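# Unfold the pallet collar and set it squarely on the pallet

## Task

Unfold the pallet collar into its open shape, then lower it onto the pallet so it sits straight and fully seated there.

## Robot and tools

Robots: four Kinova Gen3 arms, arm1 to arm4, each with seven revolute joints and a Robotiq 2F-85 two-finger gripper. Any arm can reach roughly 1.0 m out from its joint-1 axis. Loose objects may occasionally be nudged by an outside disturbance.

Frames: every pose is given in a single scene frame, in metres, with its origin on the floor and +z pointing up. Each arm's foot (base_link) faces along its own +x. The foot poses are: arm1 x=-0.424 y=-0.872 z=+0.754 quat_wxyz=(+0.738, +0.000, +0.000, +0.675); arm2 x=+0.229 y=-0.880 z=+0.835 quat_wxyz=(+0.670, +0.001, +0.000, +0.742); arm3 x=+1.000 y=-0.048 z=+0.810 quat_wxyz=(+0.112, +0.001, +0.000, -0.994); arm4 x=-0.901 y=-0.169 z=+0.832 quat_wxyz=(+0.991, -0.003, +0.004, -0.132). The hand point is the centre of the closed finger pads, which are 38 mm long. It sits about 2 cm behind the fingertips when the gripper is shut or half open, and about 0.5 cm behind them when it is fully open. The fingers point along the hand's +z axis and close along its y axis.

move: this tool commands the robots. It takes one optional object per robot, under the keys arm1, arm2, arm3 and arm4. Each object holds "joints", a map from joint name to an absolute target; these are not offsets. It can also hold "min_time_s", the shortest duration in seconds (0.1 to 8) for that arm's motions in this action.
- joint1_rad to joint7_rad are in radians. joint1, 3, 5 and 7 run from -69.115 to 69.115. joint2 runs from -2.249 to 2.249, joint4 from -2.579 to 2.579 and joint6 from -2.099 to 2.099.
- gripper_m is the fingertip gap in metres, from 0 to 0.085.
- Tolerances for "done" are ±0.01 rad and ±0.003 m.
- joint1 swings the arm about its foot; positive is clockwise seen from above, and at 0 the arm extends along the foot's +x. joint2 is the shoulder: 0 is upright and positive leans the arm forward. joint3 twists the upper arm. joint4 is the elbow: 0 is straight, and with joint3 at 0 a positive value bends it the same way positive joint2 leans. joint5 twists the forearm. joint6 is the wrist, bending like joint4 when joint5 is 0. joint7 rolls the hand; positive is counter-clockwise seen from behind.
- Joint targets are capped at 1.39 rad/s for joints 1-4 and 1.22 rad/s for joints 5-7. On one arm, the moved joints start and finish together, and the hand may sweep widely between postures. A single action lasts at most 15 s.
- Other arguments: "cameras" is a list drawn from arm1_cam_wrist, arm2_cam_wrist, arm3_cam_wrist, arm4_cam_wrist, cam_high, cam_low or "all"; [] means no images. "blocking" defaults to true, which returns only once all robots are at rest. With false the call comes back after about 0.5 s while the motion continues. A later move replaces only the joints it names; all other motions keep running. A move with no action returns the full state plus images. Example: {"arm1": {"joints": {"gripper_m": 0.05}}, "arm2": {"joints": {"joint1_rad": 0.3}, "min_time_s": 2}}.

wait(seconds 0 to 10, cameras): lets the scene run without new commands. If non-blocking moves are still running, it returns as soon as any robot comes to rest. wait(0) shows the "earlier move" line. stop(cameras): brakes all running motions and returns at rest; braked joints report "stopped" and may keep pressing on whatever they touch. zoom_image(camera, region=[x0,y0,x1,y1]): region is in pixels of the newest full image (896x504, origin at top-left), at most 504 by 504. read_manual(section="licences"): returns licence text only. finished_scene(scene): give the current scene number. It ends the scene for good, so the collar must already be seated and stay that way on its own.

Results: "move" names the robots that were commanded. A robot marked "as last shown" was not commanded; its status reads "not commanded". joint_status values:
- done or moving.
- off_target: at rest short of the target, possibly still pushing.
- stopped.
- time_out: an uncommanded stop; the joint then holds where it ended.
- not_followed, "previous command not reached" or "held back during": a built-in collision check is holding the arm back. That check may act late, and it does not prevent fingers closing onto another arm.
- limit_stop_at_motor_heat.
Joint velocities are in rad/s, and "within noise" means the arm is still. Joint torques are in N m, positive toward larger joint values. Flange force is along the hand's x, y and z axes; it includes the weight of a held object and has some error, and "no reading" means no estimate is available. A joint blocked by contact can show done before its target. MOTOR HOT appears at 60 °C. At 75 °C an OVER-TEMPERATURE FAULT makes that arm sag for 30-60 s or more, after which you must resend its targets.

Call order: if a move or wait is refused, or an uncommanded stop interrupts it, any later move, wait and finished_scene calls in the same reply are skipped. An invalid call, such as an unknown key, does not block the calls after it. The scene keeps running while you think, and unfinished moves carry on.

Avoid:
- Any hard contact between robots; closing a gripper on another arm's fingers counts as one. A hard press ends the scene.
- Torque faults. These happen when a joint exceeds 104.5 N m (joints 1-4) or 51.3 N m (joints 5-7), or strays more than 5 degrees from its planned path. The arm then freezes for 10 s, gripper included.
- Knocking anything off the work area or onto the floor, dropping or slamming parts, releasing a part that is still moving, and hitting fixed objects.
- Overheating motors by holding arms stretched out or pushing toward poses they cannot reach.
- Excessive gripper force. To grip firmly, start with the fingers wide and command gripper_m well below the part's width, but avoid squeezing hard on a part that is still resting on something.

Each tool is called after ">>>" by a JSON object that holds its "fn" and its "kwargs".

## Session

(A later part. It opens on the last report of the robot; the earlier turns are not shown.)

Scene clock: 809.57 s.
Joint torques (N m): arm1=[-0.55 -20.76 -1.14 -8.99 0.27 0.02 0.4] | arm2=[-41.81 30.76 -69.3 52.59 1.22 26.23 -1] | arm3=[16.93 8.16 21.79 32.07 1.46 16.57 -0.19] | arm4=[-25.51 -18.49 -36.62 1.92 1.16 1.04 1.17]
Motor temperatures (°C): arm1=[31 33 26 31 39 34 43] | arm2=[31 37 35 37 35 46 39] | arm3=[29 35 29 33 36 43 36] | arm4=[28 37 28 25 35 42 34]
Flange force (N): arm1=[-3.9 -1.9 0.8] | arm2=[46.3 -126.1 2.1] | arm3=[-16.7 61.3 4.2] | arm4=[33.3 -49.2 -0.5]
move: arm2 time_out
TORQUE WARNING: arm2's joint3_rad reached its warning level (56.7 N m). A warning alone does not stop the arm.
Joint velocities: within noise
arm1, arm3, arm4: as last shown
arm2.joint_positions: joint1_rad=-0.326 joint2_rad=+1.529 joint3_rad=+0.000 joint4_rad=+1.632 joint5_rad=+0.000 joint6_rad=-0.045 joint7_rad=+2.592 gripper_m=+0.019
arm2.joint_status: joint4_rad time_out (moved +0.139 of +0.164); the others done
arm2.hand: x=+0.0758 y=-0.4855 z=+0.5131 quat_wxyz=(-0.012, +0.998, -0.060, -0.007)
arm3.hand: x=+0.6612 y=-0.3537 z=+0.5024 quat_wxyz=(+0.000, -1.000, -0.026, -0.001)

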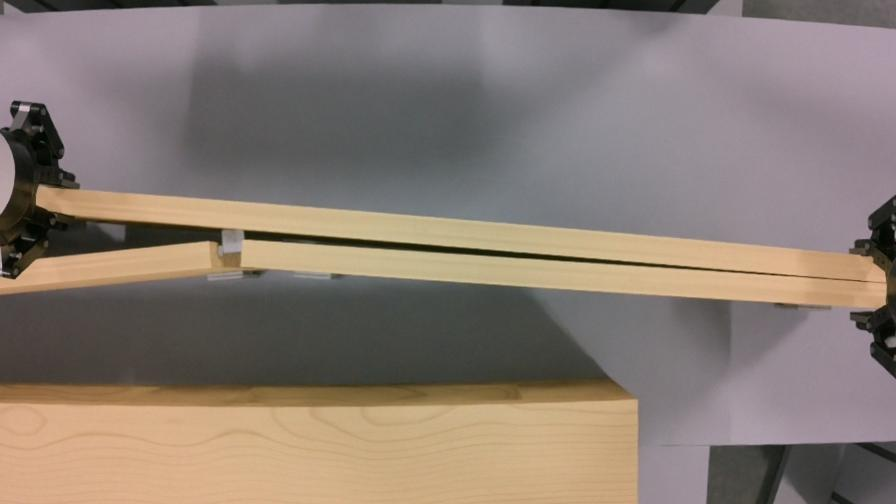

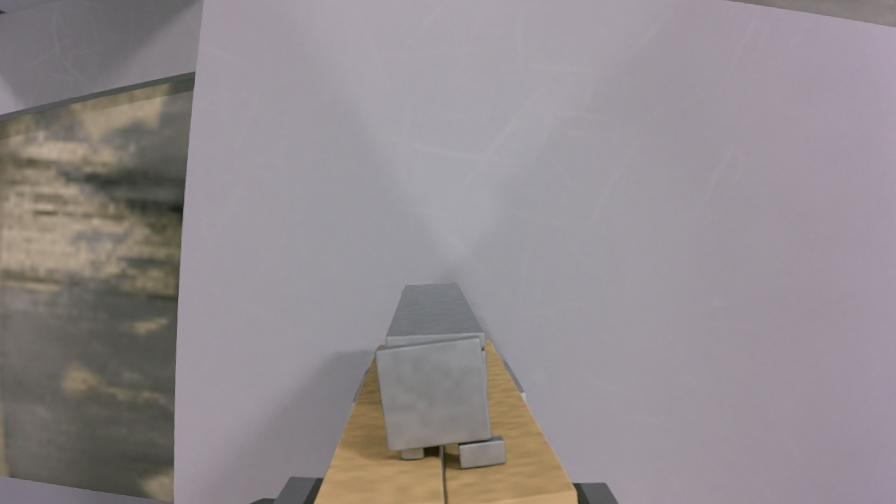

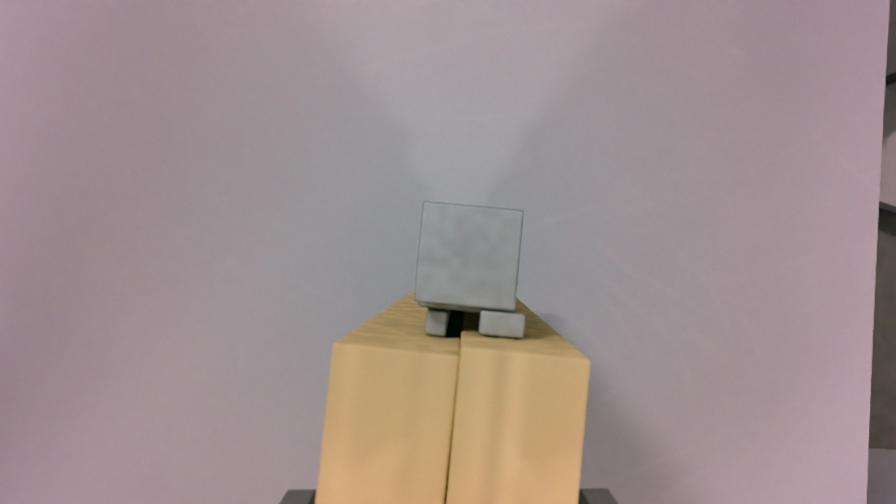

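>>> {"fn": "move", "kwargs": {"arm2": {"joints":{"gripper_m":0.085}}}}

>>> {"fn": "move", "kwargs": {"arm2": {"joints":{"joint1_rad":-0.2468,"joint2_rad":1.5421,"joint4_rad":1.3909,"joint6_rad":0.2086,"joint7_rad":2.7936},"min_time_s":4}}}

>>> {"fn": "move", "kwargs": {"arm2": {"joints":{"gripper_m":0.013}}}}

>>> {"fn": "move", "kwargs": {"arm2": {"joints":{"joint1_rad":-0.27,"joint2_rad":1.5322,"joint4_rad":1.4935,"joint6_rad":0.116,"joint7_rad":2.729},"min_time_s":3}, "arm1": {"joints":{"joint1_rad":0.4154,"joint2_rad":1.2332,"joint4_rad":1.3515,"joint6_rad":0.5569,"joint7_rad":0.5398,"gripper_m":0.048},"min_time_s":3}, "cameras": ["arm1_cam_wrist","arm2_cam_wrist","cam_low"]}}

Scene clock: 859.90 s.
Joint torques (N m): arm1=[-0.56 -20.81 -1.14 -8.97 0.32 -0.01 0.38] | arm2=[-0.19 -12.24 -1.75 9.54 -0.1 4.6 -0.73] | arm3=[5.34 -14.61 8.17 2.14 0.7 1.98 -0.27] | arm4=[-1.18 -19.63 -2.82 0.87 -0.1 0.58 0.06]
Motor temperatures (°C): arm1=[31 33 26 31 39 34 43] | arm2=[38 37 46 47 35 53 39] | arm3=[30 34 30 36 36 46 36] | arm4=[29 36 30 25 35 41 34]
Flange force (N): arm1=[-4.1 -2.0 0.7] | arm2=[-5.9 -14.0 3.1] | arm3=[5.6 10.4 -9.0] | arm4=[1.7 -3.0 -0.2]
move: arm2 done
TORQUE WARNING: arm2's joint3_rad reached its warning level (56.7 N m). A warning alone does not stop the arm.
Joint velocities: within noise
arm1, arm3, arm4: as last shown
arm2.joint_positions: joint1_rad=-0.326 joint2_rad=+1.529 joint3_rad=+0.000 joint4_rad=+1.632 joint5_rad=+0.000 joint6_rad=-0.045 joint7_rad=+2.592 gripper_m=+0.085
arm2.joint_status: all done
arm2.hand: x=+0.0758 y=-0.4856 z=+0.5131 quat_wxyz=(-0.012, +0.998, -0.060, -0.007)
arm3.hand: x=+0.6612 y=-0.3537 z=+0.5023 quat_wxyz=(+0.000, -1.000, -0.026, -0.001)
pictures: none

Scene clock: 864.20 s.
Joint torques (N m): arm1=[-0.57 -20.77 -1.17 -8.97 0.28 0.01 0.37] | arm2=[5.11 -29.05 6.41 -10.5 0.47 -4.12 -0.63] | arm3=[-1.2 -23.88 0.24 -5.37 0.61 -1.59 0.08] | arm4=[1.49 -20.48 0.29 -0.43 -0.54 0.17 -0.42]
Motor temperatures (°C): arm1=[31 33 26 31 39 34 43] | arm2=[38 37 46 47 35 52 39] | arm3=[30 34 30 36 36 46 36] | arm4=[29 37 30 25 35 41 34]
Flange force (N): arm1=[-4.0 -2.0 0.8] | arm2=[-4.6 18.0 -3.9] | arm3=[5.9 -7.2 -3.9] | arm4=[0.7 3.1 -1.1]
move: arm2 done
Joint velocities: within noise
arm1, arm3, arm4: as last shown
arm2.joint_positions: joint1_rad=-0.247 joint2_rad=+1.542 joint3_rad=+0.000 joint4_rad=+1.391 joint5_rad=+0.000 joint6_rad=+0.209 joint7_rad=+2.794 gripper_m=+0.085
arm2.joint_status: all done
arm2.hand: x=+0.0856 y=-0.4148 z=+0.5144 quat_wxyz=(-0.001, +1.000, +0.001, -0.001)
arm3.hand: x=+0.6612 y=-0.3537 z=+0.5024 quat_wxyz=(+0.000, -1.000, -0.026, -0.001)
pictures: none

Scene clock: 865.33 s.
Joint torques (N m): arm1=[-0.55 -20.81 -1.11 -8.97 0.26 0.01 0.37] | arm2=[-0.56 -12.03 -1.52 -1.25 -0.13 -0.57 -0.56] | arm3=[1.39 -20.02 3.1 0.07 0.59 1.01 -0.07] | arm4=[-1.25 -19.92 -3.12 1.86 -0.24 1.08 -0.12]
Motor temperatures (°C): arm1=[31 33 26 31 39 34 43] | arm2=[38 37 46 46 35 52 39] | arm3=[30 34 30 36 36 46 36] | arm4=[29 37 30 25 35 41 34]
Flange force (N): arm1=[-4.1 -2.0 0.8] | arm2=[1.9 0.2 -22.8] | arm3=[2.1 2.7 -0.9] | arm4=[0.8 -4.4 2.8]
move: arm2 off_target
Joint velocities: within noise
arm1, arm3, arm4: as last shown
arm2.joint_positions: joint1_rad=-0.247 joint2_rad=+1.542 joint3_rad=+0.000 joint4_rad=+1.391 joint5_rad=+0.000 joint6_rad=+0.209 joint7_rad=+2.794 gripper_m=+0.019
arm2.joint_status: gripper_m off_target (ended at +0.019, target +0.013)
arm2.hand: x=+0.0856 y=-0.4147 z=+0.5145 quat_wxyz=(-0.001, +1.000, +0.001, -0.001)
pictures: none

Scene clock: 868.73 s.
Joint torques (N m): arm1=[-0.58 -25.49 -0.99 -4.86 0.25 0 0.36] | arm2=[-6.95 17.53 -13.52 16.84 -1.24 8.53 -1.09] | arm3=[3.14 -18.45 5.24 2.9 0.66 2.43 -0.09] | arm4=[-5.8 -18.09 -9.39 2.78 0.1 1.51 0.26]
Motor temperatures (°C): arm1=[31 33 26 31 39 34 43] | arm2=[38 37 45 46 35 52 39] | arm3=[30 34 30 36 36 46 36] | arm4=[29 37 30 25 35 41 34]
Flange force (N): arm1=[-1.1 1.4 3.4] | arm2=[7.0 -29.3 -51.1] | arm3=[0.9 8.5 1.8] | arm4=[5.6 -13.5 0.5]
move: arm1 done; arm2 done
Joint velocities: within noise
arm1.joint_positions: joint1_rad=+0.415 joint2_rad=+1.233 joint3_rad=+0.000 joint4_rad=+1.352 joint5_rad=+0.000 joint6_rad=+0.557 joint7_rad=+0.540 gripper_m=+0.048
arm1.joint_status: all done
arm1.hand: x=-0.1297 y=-0.3909 z=+0.5994 quat_wxyz=(+0.000, +0.018, -1.000, +0.000)
arm2.joint_positions: joint1_rad=-0.270 joint2_rad=+1.532 joint3_rad=+0.000 joint4_rad=+1.493 joint5_rad=+0.000 joint6_rad=+0.116 joint7_rad=+2.729 gripper_m=+0.019
arm2.joint_status: all done
arm2.hand: x=+0.0854 y=-0.4451 z=+0.5138 quat_wxyz=(-0.001, +1.000, -0.020, -0.001)
arm3.joint_positions: joint1_rad=-0.562 joint2_rad=+1.495 joint3_rad=+0.000 joint4_rad=+1.530 joint5_rad=+0.000 joint6_rad=+0.117 joint7_rad=+0.836 gripper_m=+0.045
arm3.joint_status: not commanded
arm3.hand: x=+0.6612 y=-0.3537 z=+0.5024 quat_wxyz=(+0.000, -1.000, -0.026, -0.001)
arm4.joint_positions: joint1_rad=+0.316 joint2_rad=+1.526 joint3_rad=+0.000 joint4_rad=+1.629 joint5_rad=+0.000 joint6_rad=-0.013 joint7_rad=+2.204 gripper_m=+0.045
arm4.joint_status: not commanded
arm4.hand: x=-0.5701 y=-0.4199 z=+0.5085 quat_wxyz=(+0.005, +0.026, -1.000, +0.002)

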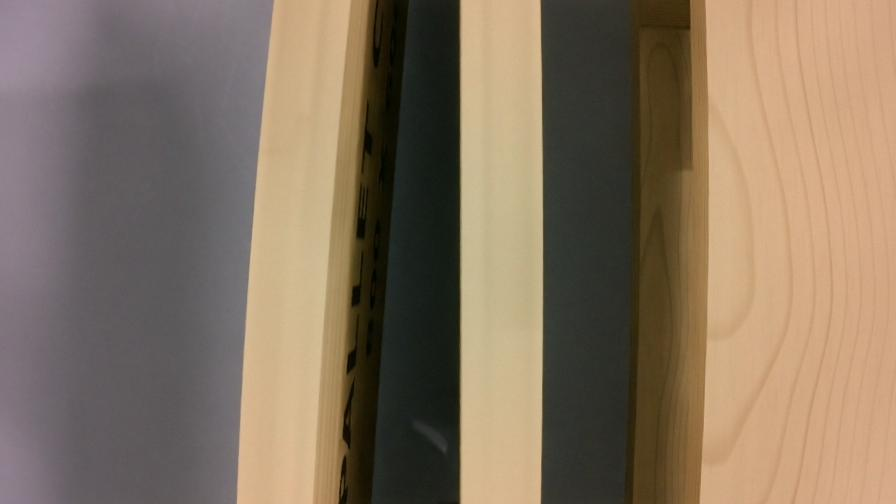

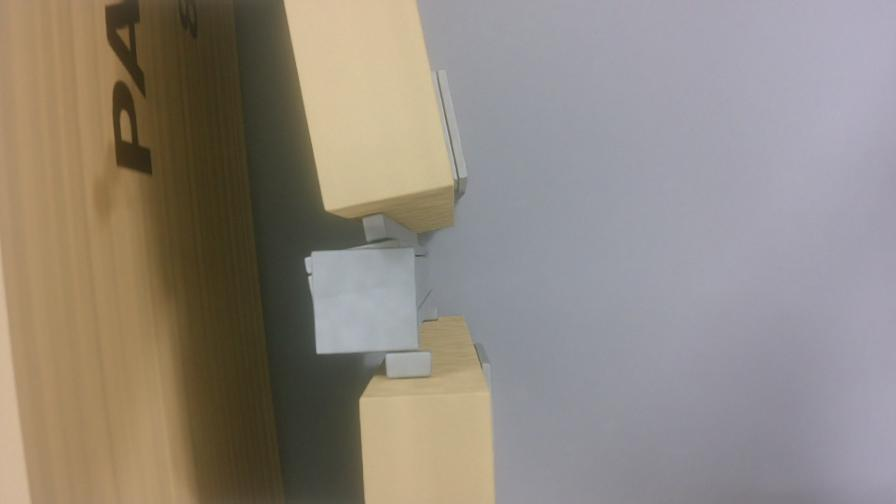

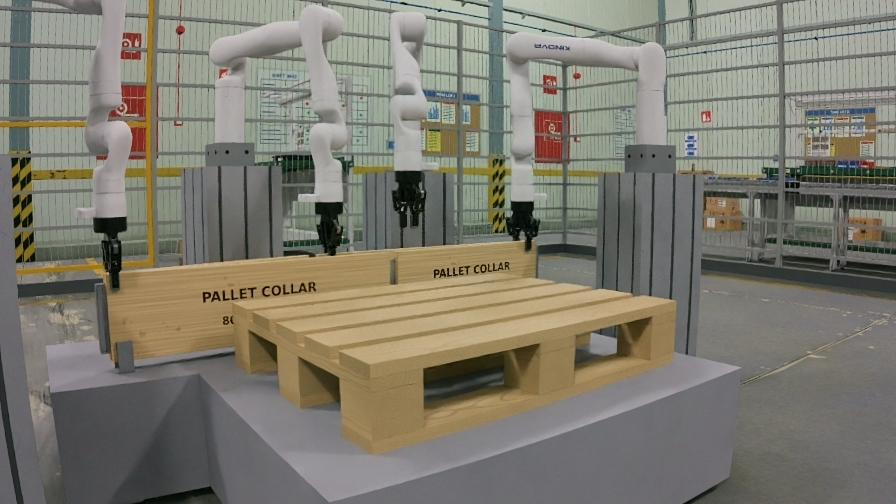

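>>> {"fn": "move", "kwargs": {"arm1": {"joints":{"joint1_rad":0.4037,"joint2_rad":1.4637,"joint4_rad":1.1557,"joint6_rad":0.5222,"joint7_rad":0.5281,"gripper_m":0.055},"min_time_s":2.5}, "cameras": ["arm1_cam_wrist"]}}

>>> {"fn": "move", "kwargs": {"arm1": {"joints":{"gripper_m":0.012}}}}

>>> {"fn": "move", "kwargs": {"arm1": {"joints":{"joint1_rad":0.3727,"joint2_rad":1.5156,"joint4_rad":0.9776,"joint6_rad":0.6484,"joint7_rad":0.5494},"min_time_s":4}, "arm2": {"joints":{"joint1_rad":-0.301,"joint2_rad":1.5305,"joint4_rad":1.584,"joint6_rad":0.0271,"joint7_rad":2.654},"min_time_s":4}, "cameras": ["cam_high","arm1_cam_wrist","arm2_cam_wrist"]}}

Scene clock: 902.37 s.
Joint torques (N m): arm1=[-0.52 -26.18 -0.95 -4.63 0.26 -0.01 0.38] | arm2=[-6.87 17.53 -13.61 16.89 -1.28 8.49 -1.06] | arm3=[3.09 -18.5 5.28 2.94 0.64 2.48 -0.11] | arm4=[-5.87 -18.03 -9.39 2.79 0.11 1.48 0.22]
Motor temperatures (°C): arm1=[31 33 26 30 39 34 43] | arm2=[36 36 42 43 35 49 39] | arm3=[29 34 30 35 36 45 36] | arm4=[28 37 29 25 35 41 34]
Flange force (N): arm1=[-0.8 1.3 3.4] | arm2=[6.7 -29.6 -50.9] | arm3=[0.7 8.4 2.0] | arm4=[5.6 -13.8 0.4]
move: arm1 done
Joint velocities: within noise
arm1.joint_positions: joint1_rad=+0.404 joint2_rad=+1.464 joint3_rad=+0.000 joint4_rad=+1.156 joint5_rad=+0.000 joint6_rad=+0.522 joint7_rad=+0.528 gripper_m=+0.055
arm1.joint_status: all done
arm1.hand: x=-0.1297 y=-0.3770 z=+0.4994 quat_wxyz=(+0.000, +0.018, -1.000, +0.000)
arm2, arm3, arm4: as last shown
arm4.hand: x=-0.5701 y=-0.4198 z=+0.5085 quat_wxyz=(+0.005, +0.026, -1.000, +0.002)

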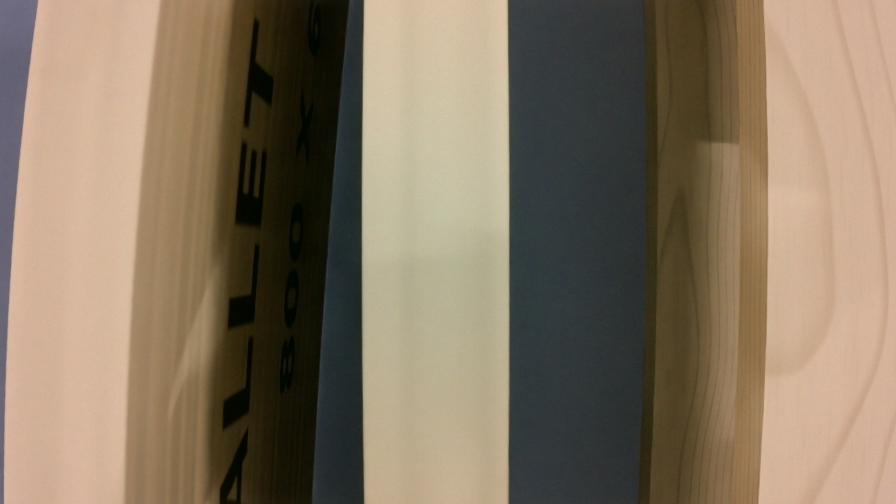

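Scene clock: 903.20 s.
Joint torques (N m): arm1=[-0.83 -26.08 -2.57 -5.13 -1.23 -0.78 -0.77] | arm2=[-6.48 16.88 -12.71 14.85 -1.16 7.37 -1.04] | arm3=[3.07 -18.66 5.15 3.13 0.67 2.53 -0.14] | arm4=[-5.69 -18.91 -9.13 2.07 0.11 1.13 0.24]
Motor temperatures (°C): arm1=[31 33 26 30 39 34 43] | arm2=[36 36 42 43 35 49 39] | arm3=[29 34 30 35 36 45 36] | arm4=[28 37 29 25 35 41 34]
Flange force (N): arm1=[-3.1 0.1 1.9] | arm2=[7.0 -26.1 -54.1] | arm3=[0.3 8.7 2.8] | arm4=[6.3 -12.7 0.8]
move: arm1 off_target
Joint velocities: within noise
arm1.joint_positions: joint1_rad=+0.404 joint2_rad=+1.464 joint3_rad=+0.000 joint4_rad=+1.156 joint5_rad=+0.000 joint6_rad=+0.522 joint7_rad=+0.528 gripper_m=+0.019
arm1.joint_status: gripper_m off_target (ended at +0.019, target +0.012)
arm1.hand: x=-0.1297 y=-0.3769 z=+0.4993 quat_wxyz=(+0.000, +0.018, -1.000, +0.000)
arm2.joint_positions: joint1_rad=-0.270 joint2_rad=+1.532 joint3_rad=+0.000 joint4_rad=+1.494 joint5_rad=+0.000 joint6_rad=+0.116 joint7_rad=+2.729 gripper_m=+0.019
arm2.joint_status: not commanded
arm2.hand: x=+0.0854 y=-0.4452 z=+0.5138 quat_wxyz=(-0.001, +1.000, -0.020, -0.001)
arm3, arm4: as last shown
pictures: none

Scene clock: 907.50 s.
Joint torques (N m): arm1=[4.1 -25.77 3.07 -31.59 0.23 -20.42 -1.91] | arm2=[-36.86 41.13 -60.78 38.85 -0.96 19.57 -0.91] | arm3=[11.05 -7.61 15.21 24.92 1.26 13.51 -0.02] | arm4=[2.26 -17.19 -4.76 0.41 -4.67 0.52 -4.75]
Motor temperatures (°C): arm1=[31 33 26 31 39 34 43] | arm2=[36 36 42 43 35 49 39] | arm3=[29 34 30 35 36 45 36] | arm4=[28 37 29 25 35 41 34]
Flange force (N): arm1=[40.5 -53.7 -58.1] | arm2=[51.6 -96.1 -56.4] | arm3=[-16.9 45.4 25.5] | arm4=[4.4 -4.6 -7.1]
move: arm1 done; arm2 done
TORQUE WARNING: arm2's joint3_rad reached its warning level (56.7 N m). A warning alone does not stop the arm.
Joint velocities: within noise
arm1.joint_positions: joint1_rad=+0.373 joint2_rad=+1.516 joint3_rad=+0.000 joint4_rad=+0.978 joint5_rad=+0.000 joint6_rad=+0.648 joint7_rad=+0.549 gripper_m=+0.019
arm1.joint_status: all done
arm1.hand: x=-0.1297 y=-0.3369 z=+0.4995 quat_wxyz=(+0.000, +0.044, -0.999, +0.000)
arm2.joint_positions: joint1_rad=-0.301 joint2_rad=+1.530 joint3_rad=+0.000 joint4_rad=+1.584 joint5_rad=+0.000 joint6_rad=+0.027 joint7_rad=+2.654 gripper_m=+0.019
arm2.joint_status: all done
arm2.hand: x=+0.0829 y=-0.4753 z=+0.5125 quat_wxyz=(-0.001, +0.999, -0.042, -0.001)
arm3, arm4: as last shown
arm3.hand: x=+0.6611 y=-0.3538 z=+0.5024 quat_wxyz=(+0.000, -1.000, -0.026, -0.001)
pictures: arm1_cam_wrist, arm2_cam_wrist, cam_high

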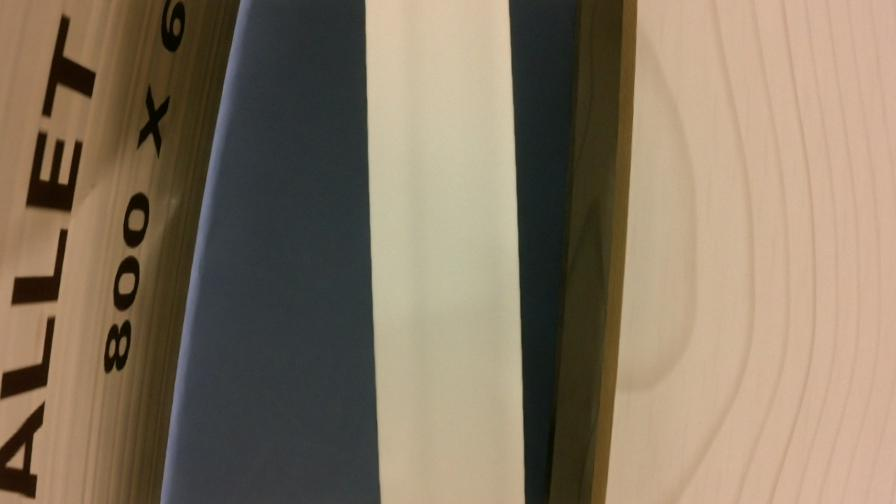

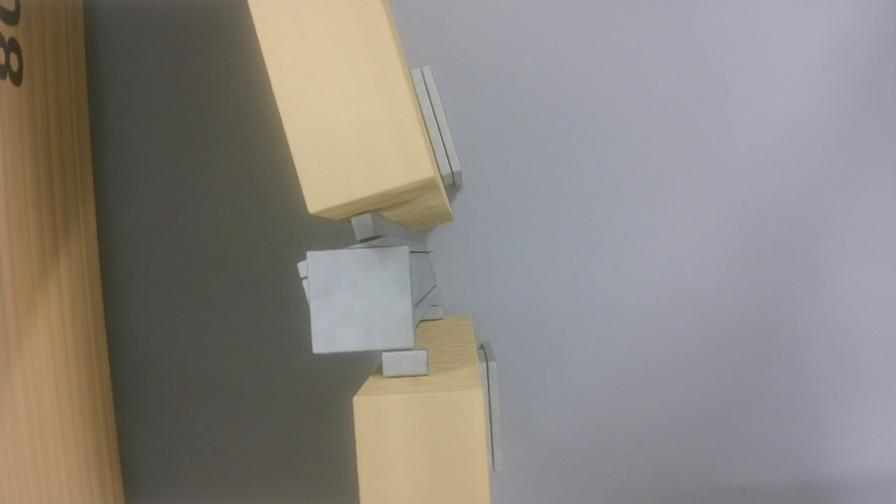

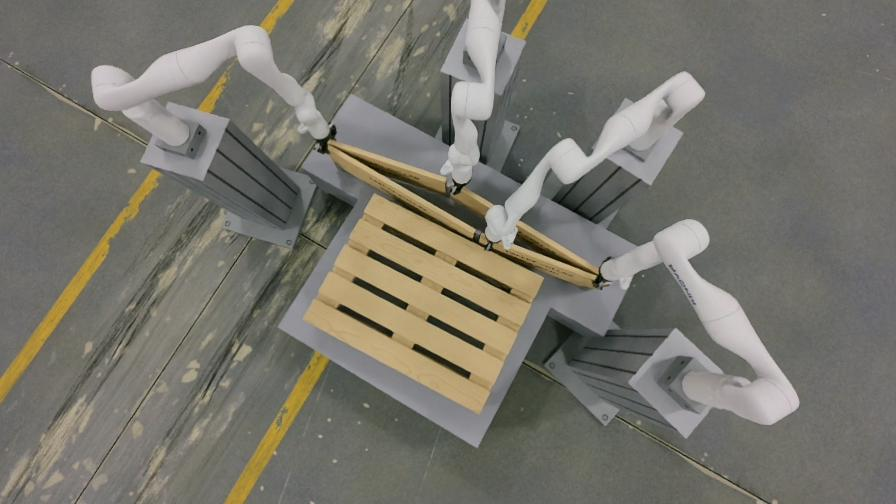

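>>> {"fn": "move", "kwargs": {"arm3": {"joints":{"gripper_m":0.085}}, "arm4": {"joints":{"gripper_m":0.085}}}}

>>> {"fn": "move", "kwargs": {"arm3": {"joints":{"joint2_rad":1.2664,"joint4_rad":1.7002,"joint6_rad":0.175},"min_time_s":1.5}, "arm4": {"joints":{"joint2_rad":1.2997,"joint4_rad":1.8074,"joint6_rad":0.0345},"min_time_s":1.5}}}

>>> {"fn": "move", "kwargs": {"arm3": {"joints":{"joint1_rad":-0.3848,"joint2_rad":1.5525,"joint4_rad":0.594,"joint6_rad":0.9951,"joint7_rad":1.0479,"gripper_m":0.06},"min_time_s":2.5}, "arm4": {"joints":{"joint1_rad":0.0038,"joint2_rad":1.4024,"joint4_rad":1.0986,"joint6_rad":0.6406,"joint7_rad":1.9272,"gripper_m":0.06},"min_time_s":2.5}, "cameras": ["arm3_cam_wrist","arm4_cam_wrist","cam_high"]}}

Scene clock: 953.87 s.
Joint torques (N m): arm1=[16.11 -29.37 13.11 -10.67 2.6 -3.17 -2.65] | arm2=[-11.84 12.35 -21.16 0.62 -0.85 0.41 -1.16] | arm3=[-0.79 -20.95 0.38 -1.75 0.51 0.11 -0.01] | arm4=[0.4 -19.84 -0.44 0.3 -0.17 0.34 -0.03]
Motor temperatures (°C): arm1=[31 33 27 34 39 36 43] | arm2=[40 40 49 45 35 51 39] | arm3=[30 34 29 36 36 46 36] | arm4=[28 36 28 25 35 41 35]
Flange force (N): arm1=[24.8 3.0 -2.9] | arm2=[26.3 -13.3 -76.4] | arm3=[1.4 -2.7 -2.7] | arm4=[0.4 0.6 -1.0]
move: arm3 done; arm4 done
TORQUE WARNING: arm2's joint3_rad reached its warning level (56.7 N m). A warning alone does not stop the arm.
Joint velocities: within noise
arm1: as last shown
arm1.hand: x=-0.1296 y=-0.3370 z=+0.4995 quat_wxyz=(+0.000, +0.044, -0.999, +0.000)
arm2.joint_positions: joint1_rad=-0.301 joint2_rad=+1.531 joint3_rad=+0.000 joint4_rad=+1.584 joint5_rad=+0.000 joint6_rad=+0.027 joint7_rad=+2.654 gripper_m=+0.019
arm2.joint_status: not commanded
arm2.hand: x=+0.0829 y=-0.4753 z=+0.5125 quat_wxyz=(-0.001, +0.999, -0.042, -0.001)
arm3.joint_positions: joint1_rad=-0.562 joint2_rad=+1.495 joint3_rad=+0.000 joint4_rad=+1.530 joint5_rad=+0.000 joint6_rad=+0.117 joint7_rad=+0.836 gripper_m=+0.085
arm3.joint_status: all done
arm3.hand: x=+0.6612 y=-0.3537 z=+0.5024 quat_wxyz=(+0.000, -1.000, -0.026, -0.001)
arm4.joint_positions: joint1_rad=+0.316 joint2_rad=+1.526 joint3_rad=+0.000 joint4_rad=+1.629 joint5_rad=+0.000 joint6_rad=-0.013 joint7_rad=+2.204 gripper_m=+0.085
arm4.joint_status: all done
arm4.hand: x=-0.5701 y=-0.4198 z=+0.5085 quat_wxyz=(+0.005, +0.026, -1.000, +0.002)
pictures: none

Scene clock: 955.73 s.
Joint torques (N m): arm1=[16.05 -29.37 13.05 -10.62 2.62 -3.13 -2.65] | arm2=[-11.75 11.99 -21.05 0.44 -0.85 0.41 -1.16] | arm3=[-0.72 -20.58 0.39 -2.24 0.48 0.12 -0.05] | arm4=[0.43 -19.58 -0.49 -0.07 -0.18 0.3 -0.04]
Motor temperatures (°C): arm1=[31 33 27 34 39 36 43] | arm2=[39 39 49 45 35 51 39] | arm3=[30 34 29 36 36 46 36] | arm4=[28 36 28 25 35 41 35]
Flange force (N): arm1=[24.7 3.0 -2.8] | arm2=[26.4 -12.7 -75.9] | arm3=[1.4 -2.7 -2.2] | arm4=[0.1 0.6 -0.8]
move: arm3 done; arm4 done
Joint velocities: within noise
arm1: as last shown
arm1.hand: x=-0.1296 y=-0.3369 z=+0.4995 quat_wxyz=(+0.000, +0.044, -0.999, +0.000)
arm2.joint_positions: joint1_rad=-0.301 joint2_rad=+1.530 joint3_rad=+0.000 joint4_rad=+1.584 joint5_rad=+0.000 joint6_rad=+0.027 joint7_rad=+2.654 gripper_m=+0.019
arm2.joint_status: not commanded
arm2.hand: x=+0.0829 y=-0.4754 z=+0.5125 quat_wxyz=(-0.001, +0.999, -0.042, -0.001)
arm3.joint_positions: joint1_rad=-0.562 joint2_rad=+1.266 joint3_rad=+0.000 joint4_rad=+1.700 joint5_rad=+0.000 joint6_rad=+0.175 joint7_rad=+0.836 gripper_m=+0.085
arm3.joint_status: all done
arm3.hand: x=+0.6610 y=-0.3536 z=+0.5993 quat_wxyz=(+0.000, -1.000, -0.026, -0.001)
arm4.joint_positions: joint1_rad=+0.316 joint2_rad=+1.300 joint3_rad=+0.000 joint4_rad=+1.807 joint5_rad=+0.000 joint6_rad=+0.034 joint7_rad=+2.204 gripper_m=+0.085
arm4.joint_status: all done
arm4.hand: x=-0.5693 y=-0.4194 z=+0.6024 quat_wxyz=(+0.005, +0.026, -1.000, +0.002)
pictures: none

Scene clock: 958.60 s.
Joint torques (N m): arm1=[16.1 -29.45 13.07 -10.64 2.61 -3.13 -2.62] | arm2=[-11.68 12.02 -21.06 0.53 -0.88 0.38 -1.15] | arm3=[-0.72 -27.18 0.36 -8.17 0.47 0.1 0] | arm4=[0.4 -25.18 -0.49 -5.17 -0.14 0.35 0]
Motor temperatures (°C): arm1=[31 34 27 34 39 36 43] | arm2=[39 39 49 44 35 50 39] | arm3=[30 34 29 36 36 46 36] | arm4=[28 36 28 25 35 41 35]
Flange force (N): arm1=[24.8 3.1 -2.6] | arm2=[26.1 -13.0 -75.8] | arm3=[7.3 -4.9 -3.4] | arm4=[0.6 0.8 -0.6]
move: arm3 done; arm4 done
Joint velocities: within noise
arm1, arm2: as last shown
arm3.joint_positions: joint1_rad=-0.385 joint2_rad=+1.552 joint3_rad=+0.000 joint4_rad=+0.594 joint5_rad=+0.000 joint6_rad=+0.995 joint7_rad=+1.048 gripper_m=+0.060
arm3.joint_status: all done
arm3.hand: x=+0.4254 y=-0.4198 z=+0.6190 quat_wxyz=(+0.000, -0.999, -0.044, -0.001)
arm4.joint_positions: joint1_rad=+0.004 joint2_rad=+1.402 joint3_rad=+0.000 joint4_rad=+1.099 joint5_rad=+0.000 joint6_rad=+0.641 joint7_rad=+1.927 gripper_m=+0.060
arm4.joint_status: all done
arm4.hand: x=-0.3290 y=-0.3544 z=+0.6199 quat_wxyz=(+0.005, +0.043, -0.999, +0.002)

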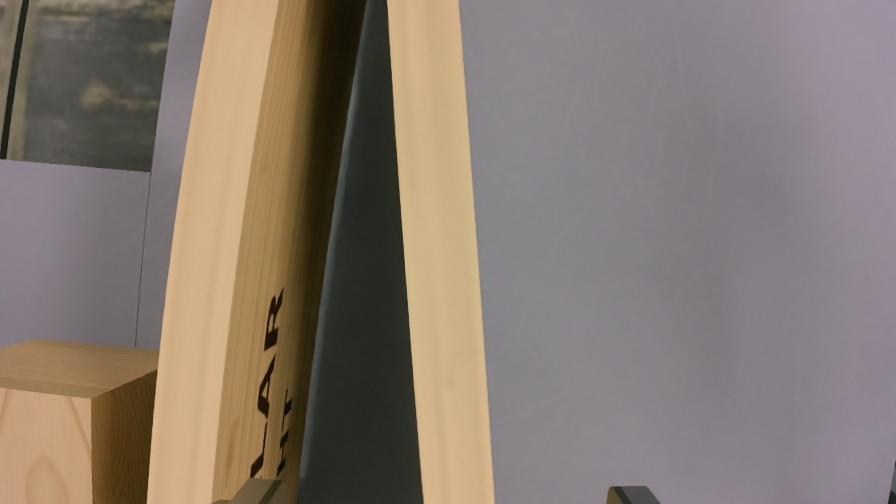

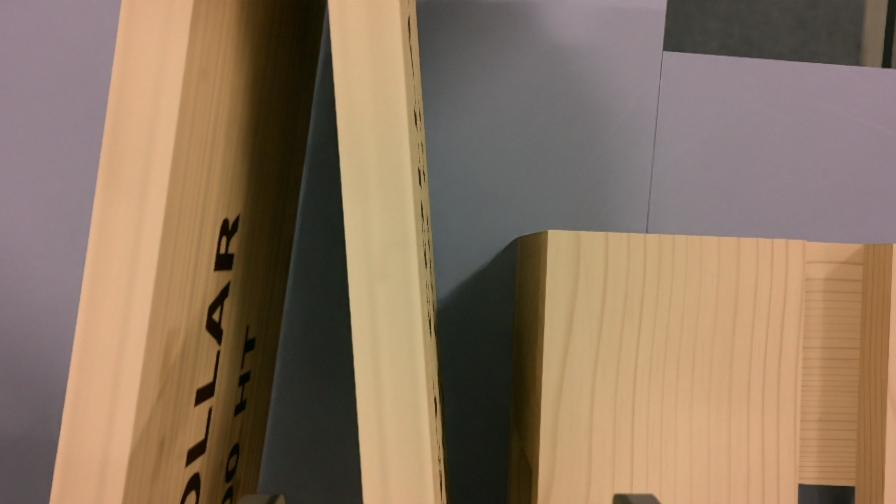

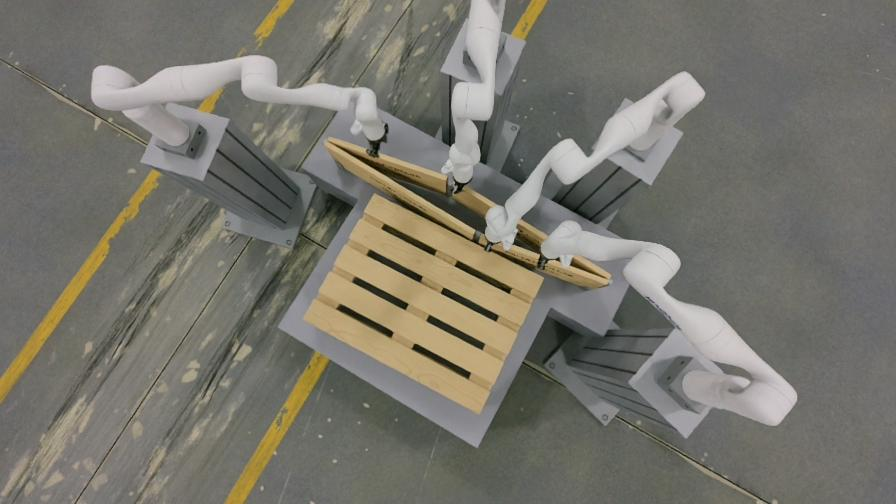

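>>> {"fn": "move", "kwargs": {"arm3": {"joints":{"joint1_rad":-0.4072,"joint2_rad":1.7815,"joint4_rad":0.4604,"joint6_rad":0.8997,"joint7_rad":1.0954},"min_time_s":2.5}, "arm4": {"joints":{"joint1_rad":0.0138,"joint2_rad":1.7505,"joint4_rad":0.6375,"joint6_rad":0.7536,"joint7_rad":1.9965},"min_time_s":2.5}, "cameras": ["arm3_cam_wrist","arm4_cam_wrist"]}}

Scene clock: 1014.63 s.
Joint torques (N m): arm1=[16.12 -29.4 13.1 -10.69 2.61 -3.14 -2.65] | arm2=[-11.71 11.98 -21.12 0.61 -0.89 0.38 -1.16] | arm3=[-0.72 -26.25 0.38 -7.64 0.46 0.13 -0.04] | arm4=[0.47 -25.84 -0.54 -5.96 -0.17 0.37 -0.02]
Motor temperatures (°C): arm1=[32 35 27 32 39 35 43] | arm2=[36 36 43 38 35 47 39] | arm3=[29 34 29 35 36 44 36] | arm4=[27 37 27 25 35 41 34]
Flange force (N): arm1=[24.9 2.8 -2.8] | arm2=[26.1 -13.3 -75.5] | arm3=no reading | arm4=[1.0 1.1 -1.1]
move: arm3 done; arm4 done
Joint velocities: within noise
arm1, arm2: as last shown
arm3.joint_positions: joint1_rad=-0.407 joint2_rad=+1.781 joint3_rad=+0.000 joint4_rad=+0.460 joint5_rad=+0.000 joint6_rad=+0.900 joint7_rad=+1.095 gripper_m=+0.060
arm3.joint_status: all done
arm3.hand: x=+0.4556 y=-0.4169 z=+0.4990 quat_wxyz=(+0.000, -0.997, -0.079, -0.001)
arm4.joint_positions: joint1_rad=+0.014 joint2_rad=+1.750 joint3_rad=+0.000 joint4_rad=+0.637 joint5_rad=+0.000 joint6_rad=+0.754 joint7_rad=+1.997 gripper_m=+0.060
arm4.joint_status: all done
arm4.hand: x=-0.3066 y=-0.3680 z=+0.4969 quat_wxyz=(+0.005, +0.073, -0.997, +0.002)

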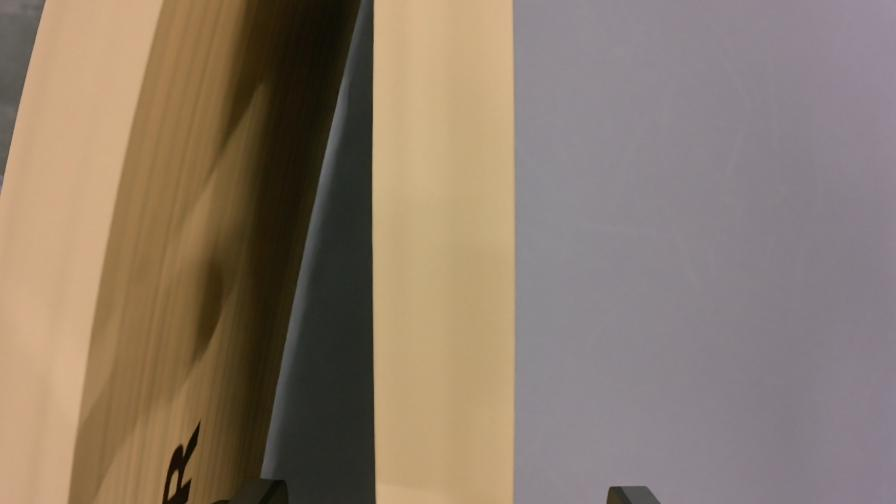

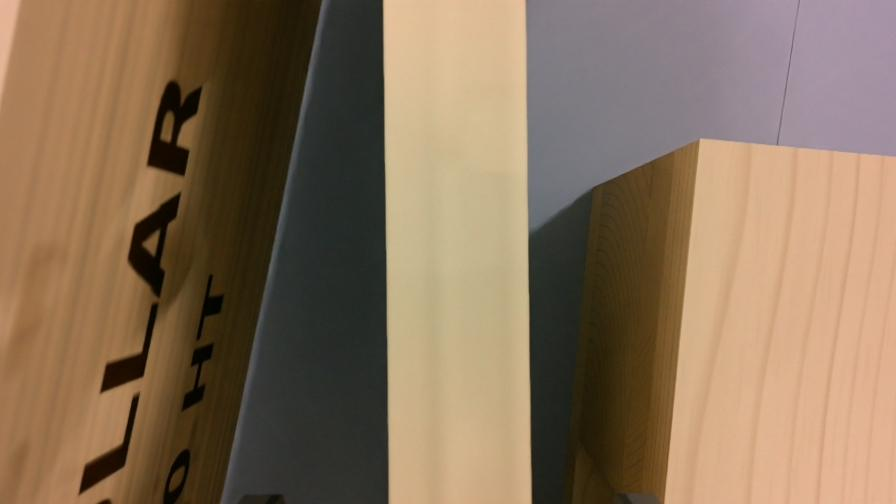

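>>> {"fn": "move", "kwargs": {"arm3": {"joints":{"gripper_m":0.008}}, "arm4": {"joints":{"gripper_m":0.008}}}}

>>> {"fn": "move", "kwargs": {"arm1": {"joints":{"gripper_m":0.05}}, "arm2": {"joints":{"gripper_m":0.05}}}}

>>> {"fn": "move", "kwargs": {"arm1": {"joints":{"joint2_rad":1.3026,"joint4_rad":1.132,"joint6_rad":0.707},"min_time_s":1.5}, "arm2": {"joints":{"joint2_rad":1.2822,"joint4_rad":1.7753,"joint6_rad":0.0841},"min_time_s":1.5}}}

>>> {"fn": "move", "kwargs": {"arm1": {"joints":{"joint2_rad":0,"joint4_rad":1.5,"joint6_rad":1.64},"min_time_s":2}, "arm2": {"joints":{"joint1_rad":-0.251,"joint2_rad":0,"joint4_rad":1.5,"joint6_rad":1.64},"min_time_s":2}, "cameras": ["cam_high","arm3_cam_wrist","arm4_cam_wrist","cam_low"]}}

Scene clock: 1036.63 s.
Joint torques (N m): arm1=[13.7 -30.61 11.04 -13.47 1.91 -4.92 -2.64] | arm2=[-11.32 11.75 -20.53 1.2 -0.91 0.79 -1.19] | arm3=[2.07 -24.29 1.35 -7 0.6 -0.02 -0.95] | arm4=[8.52 -25.06 5.92 -8.31 2.55 -2.16 -0.47]
Motor temperatures (°C): arm1=[32 36 27 32 39 35 43] | arm2=[35 36 41 37 35 46 39] | arm3=[29 34 29 34 36 44 36] | arm4=[27 37 27 25 35 41 34]
Flange force (N): arm1=[25.2 -4.7 -6.2] | arm2=[25.1 -13.5 -73.6] | arm3=no reading | arm4=[2.9 15.5 -10.0]
move: arm3 off_target; arm4 off_target
Joint velocities: within noise
arm1, arm2: as last shown
arm1.hand: x=-0.1297 y=-0.3370 z=+0.4995 quat_wxyz=(+0.000, +0.044, -0.999, +0.000)
arm3.joint_positions: joint1_rad=-0.407 joint2_rad=+1.781 joint3_rad=+0.000 joint4_rad=+0.460 joint5_rad=+0.000 joint6_rad=+0.900 joint7_rad=+1.095 gripper_m=+0.019
arm3.joint_status: gripper_m off_target (ended at +0.019, target +0.008)
arm3.hand: x=+0.4556 y=-0.4169 z=+0.4990 quat_wxyz=(+0.000, -0.997, -0.079, -0.001)
arm4.joint_positions: joint1_rad=+0.014 joint2_rad=+1.751 joint3_rad=+0.000 joint4_rad=+0.637 joint5_rad=+0.000 joint6_rad=+0.754 joint7_rad=+1.997 gripper_m=+0.019
arm4.joint_status: gripper_m off_target (ended at +0.019, target +0.008)
arm4.hand: x=-0.3067 y=-0.3679 z=+0.4968 quat_wxyz=(+0.005, +0.073, -0.997, +0.002)
pictures: none

Scene clock: 1037.50 s.
Joint torques (N m): arm1=[-0.59 -27.14 -0.95 -5.54 0.22 0 0.37] | arm2=[0.6 -18.64 0.28 -1.09 0.22 -0.23 -0.34] | arm3=[2.04 -24.77 1.95 -7.06 1.05 0.22 -0.79] | arm4=[2.93 -24.09 2.16 -6.87 1.16 -1.16 -0.23]
Motor temperatures (°C): arm1=[32 36 27 32 39 35 43] | arm2=[35 36 41 37 35 46 39] | arm3=[29 34 29 34 36 44 36] | arm4=[27 37 27 25 35 41 34]
Flange force (N): arm1=[-1.3 1.7 3.3] | arm2=[-0.3 2.5 -6.7] | arm3=no reading | arm4=[3.2 6.2 -8.2]
move: arm1 done; arm2 done
Joint velocities: within noise
arm1.joint_positions: joint1_rad=+0.373 joint2_rad=+1.516 joint3_rad=+0.000 joint4_rad=+0.978 joint5_rad=+0.000 joint6_rad=+0.648 joint7_rad=+0.549 gripper_m=+0.050
arm1.joint_status: all done
arm1.hand: x=-0.1296 y=-0.3369 z=+0.4995 quat_wxyz=(+0.000, +0.044, -0.999, +0.000)
arm2.joint_positions: joint1_rad=-0.301 joint2_rad=+1.530 joint3_rad=+0.000 joint4_rad=+1.584 joint5_rad=+0.000 joint6_rad=+0.027 joint7_rad=+2.654 gripper_m=+0.050
arm2.joint_status: all done
arm2.hand: x=+0.0829 y=-0.4754 z=+0.5125 quat_wxyz=(-0.001, +0.999, -0.042, -0.001)
arm3.joint_positions: joint1_rad=-0.407 joint2_rad=+1.781 joint3_rad=+0.000 joint4_rad=+0.460 joint5_rad=+0.000 joint6_rad=+0.900 joint7_rad=+1.095 gripper_m=+0.019
arm3.joint_status: not commanded
arm3.hand: x=+0.4556 y=-0.4168 z=+0.4990 quat_wxyz=(+0.000, -0.997, -0.078, -0.001)
arm4: as last shown
arm4.hand: x=-0.3067 y=-0.3680 z=+0.4968 quat_wxyz=(+0.005, +0.073, -0.997, +0.002)
pictures: none

Scene clock: 1039.37 s.
Joint torques (N m): arm1=[-0.53 -26.93 -0.99 -5.91 0.24 0 0.4] | arm2=[0.63 -18.36 0.26 -1.67 0.2 -0.29 -0.37] | arm3=[2.02 -24.82 1.96 -7.02 1.03 0.22 -0.77] | arm4=[2.85 -24.25 2.15 -6.86 1.12 -1.14 -0.25]
Motor temperatures (°C): arm1=[32 36 27 32 39 35 43] | arm2=[35 36 41 36 35 46 39] | arm3=[29 34 29 34 36 44 36] | arm4=[27 37 27 25 35 41 34]
Flange force (N): arm1=[-1.4 2.0 3.2] | arm2=[-0.1 2.8 -6.3] | arm3=no reading | arm4=[2.9 5.9 -7.8]
move: arm1 done; arm2 done
Joint velocities: within noise
arm1.joint_positions: joint1_rad=+0.373 joint2_rad=+1.303 joint3_rad=+0.000 joint4_rad=+1.132 joint5_rad=+0.000 joint6_rad=+0.707 joint7_rad=+0.549 gripper_m=+0.050
arm1.joint_status: all done
arm1.hand: x=-0.1296 y=-0.3370 z=+0.5993 quat_wxyz=(+0.000, +0.044, -0.999, +0.000)
arm2.joint_positions: joint1_rad=-0.301 joint2_rad=+1.282 joint3_rad=+0.000 joint4_rad=+1.775 joint5_rad=+0.000 joint6_rad=+0.084 joint7_rad=+2.654 gripper_m=+0.050
arm2.joint_status: all done
arm2.hand: x=+0.0828 y=-0.4748 z=+0.6163 quat_wxyz=(-0.001, +0.999, -0.042, -0.001)
arm3.joint_positions: joint1_rad=-0.407 joint2_rad=+1.781 joint3_rad=+0.000 joint4_rad=+0.460 joint5_rad=+0.000 joint6_rad=+0.900 joint7_rad=+1.095 gripper_m=+0.019
arm3.joint_status: not commanded
arm3.hand: x=+0.4556 y=-0.4169 z=+0.4990 quat_wxyz=(+0.000, -0.997, -0.079, -0.001)
arm4: as last shown
pictures: none

Scene clock: 1042.03 s.
Joint torques (N m): arm1=[-0.53 -10.97 -1.39 -9.1 0.26 -0.02 0.37] | arm2=[0.58 -7.49 -0.36 -9.65 0.25 -0.24 -0.34] | arm3=[2.06 -24.82 1.96 -7.05 1.03 0.26 -0.79] | arm4=[2.91 -24.17 2.19 -6.83 1.14 -1.18 -0.25]
Motor temperatures (°C): arm1=[32 36 27 32 39 35 43] | arm2=[34 36 41 36 35 46 39] | arm3=[29 34 29 34 36 44 36] | arm4=[27 37 27 25 35 41 34]
Flange force (N): arm1=[-4.2 2.7 0.1] | arm2=[2.7 4.2 1.5] | arm3=no reading | arm4=[2.6 5.8 -7.9]
move: arm1 done; arm2 done
Joint velocities: within noise
arm1.joint_positions: joint1_rad=+0.373 joint2_rad=+0.000 joint3_rad=+0.000 joint4_rad=+1.500 joint5_rad=+0.000 joint6_rad=+1.640 joint7_rad=+0.549 gripper_m=+0.050
arm1.joint_status: all done
arm1.hand: x=-0.2612 y=-0.6017 z=+1.1699 quat_wxyz=(+0.000, +0.044, -0.999, -0.001)
arm2.joint_positions: joint1_rad=-0.251 joint2_rad=+0.000 joint3_rad=+0.000 joint4_rad=+1.500 joint5_rad=+0.000 joint6_rad=+1.640 joint7_rad=+2.654 gripper_m=+0.050
arm2.joint_status: all done
arm2.hand: x=+0.1445 y=-0.5778 z=+1.2525 quat_wxyz=(-0.002, +0.998, -0.067, -0.001)
arm3.joint_positions: joint1_rad=-0.407 joint2_rad=+1.781 joint3_rad=+0.000 joint4_rad=+0.460 joint5_rad=+0.000 joint6_rad=+0.900 joint7_rad=+1.095 gripper_m=+0.019
arm3.joint_status: not commanded
arm3.hand: x=+0.4556 y=-0.4169 z=+0.4990 quat_wxyz=(+0.000, -0.997, -0.079, -0.001)
arm4: as last shown
pictures: arm3_cam_wrist, arm4_cam_wrist, cam_high, cam_low

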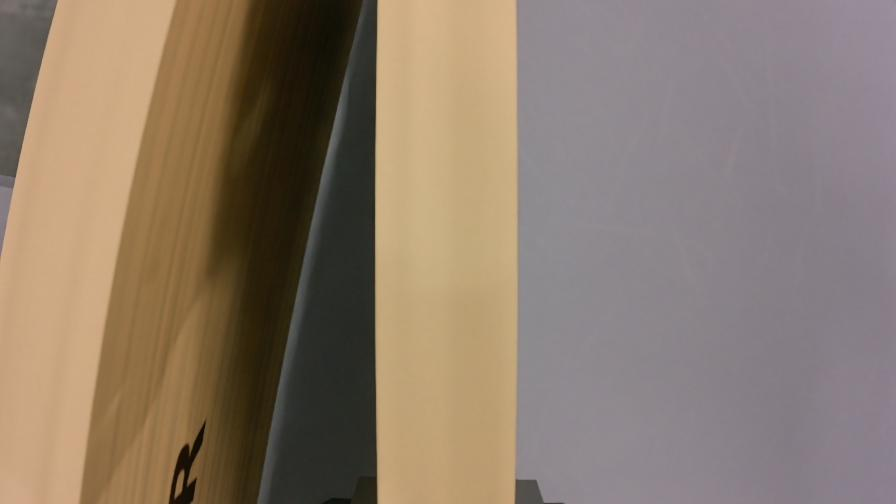

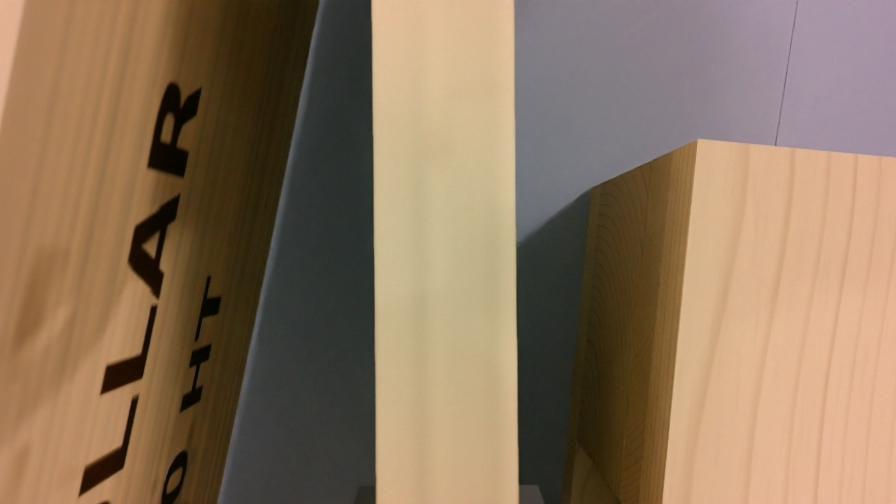

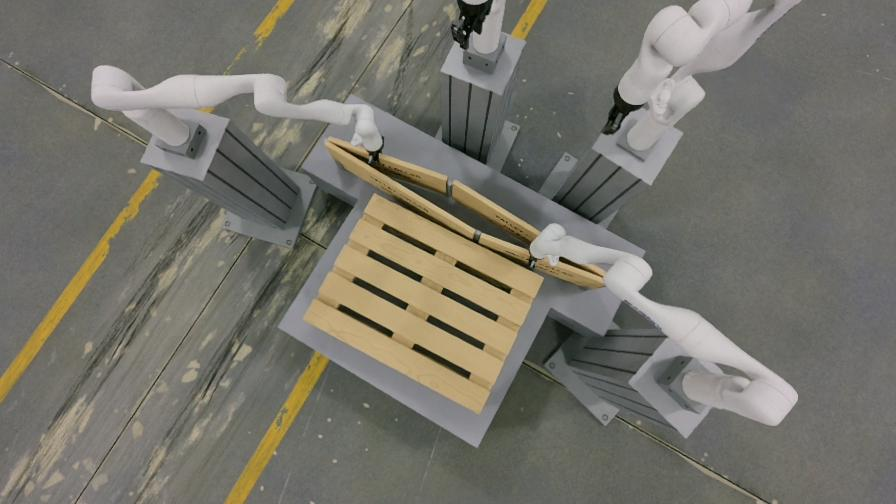

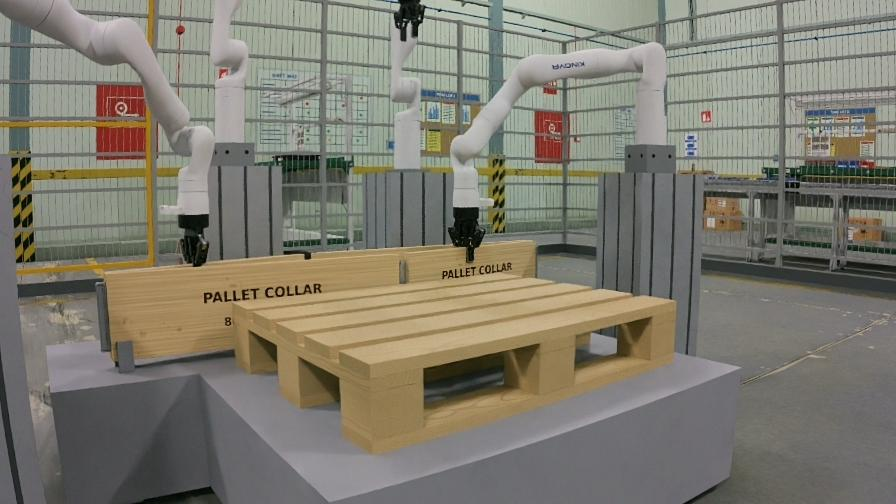

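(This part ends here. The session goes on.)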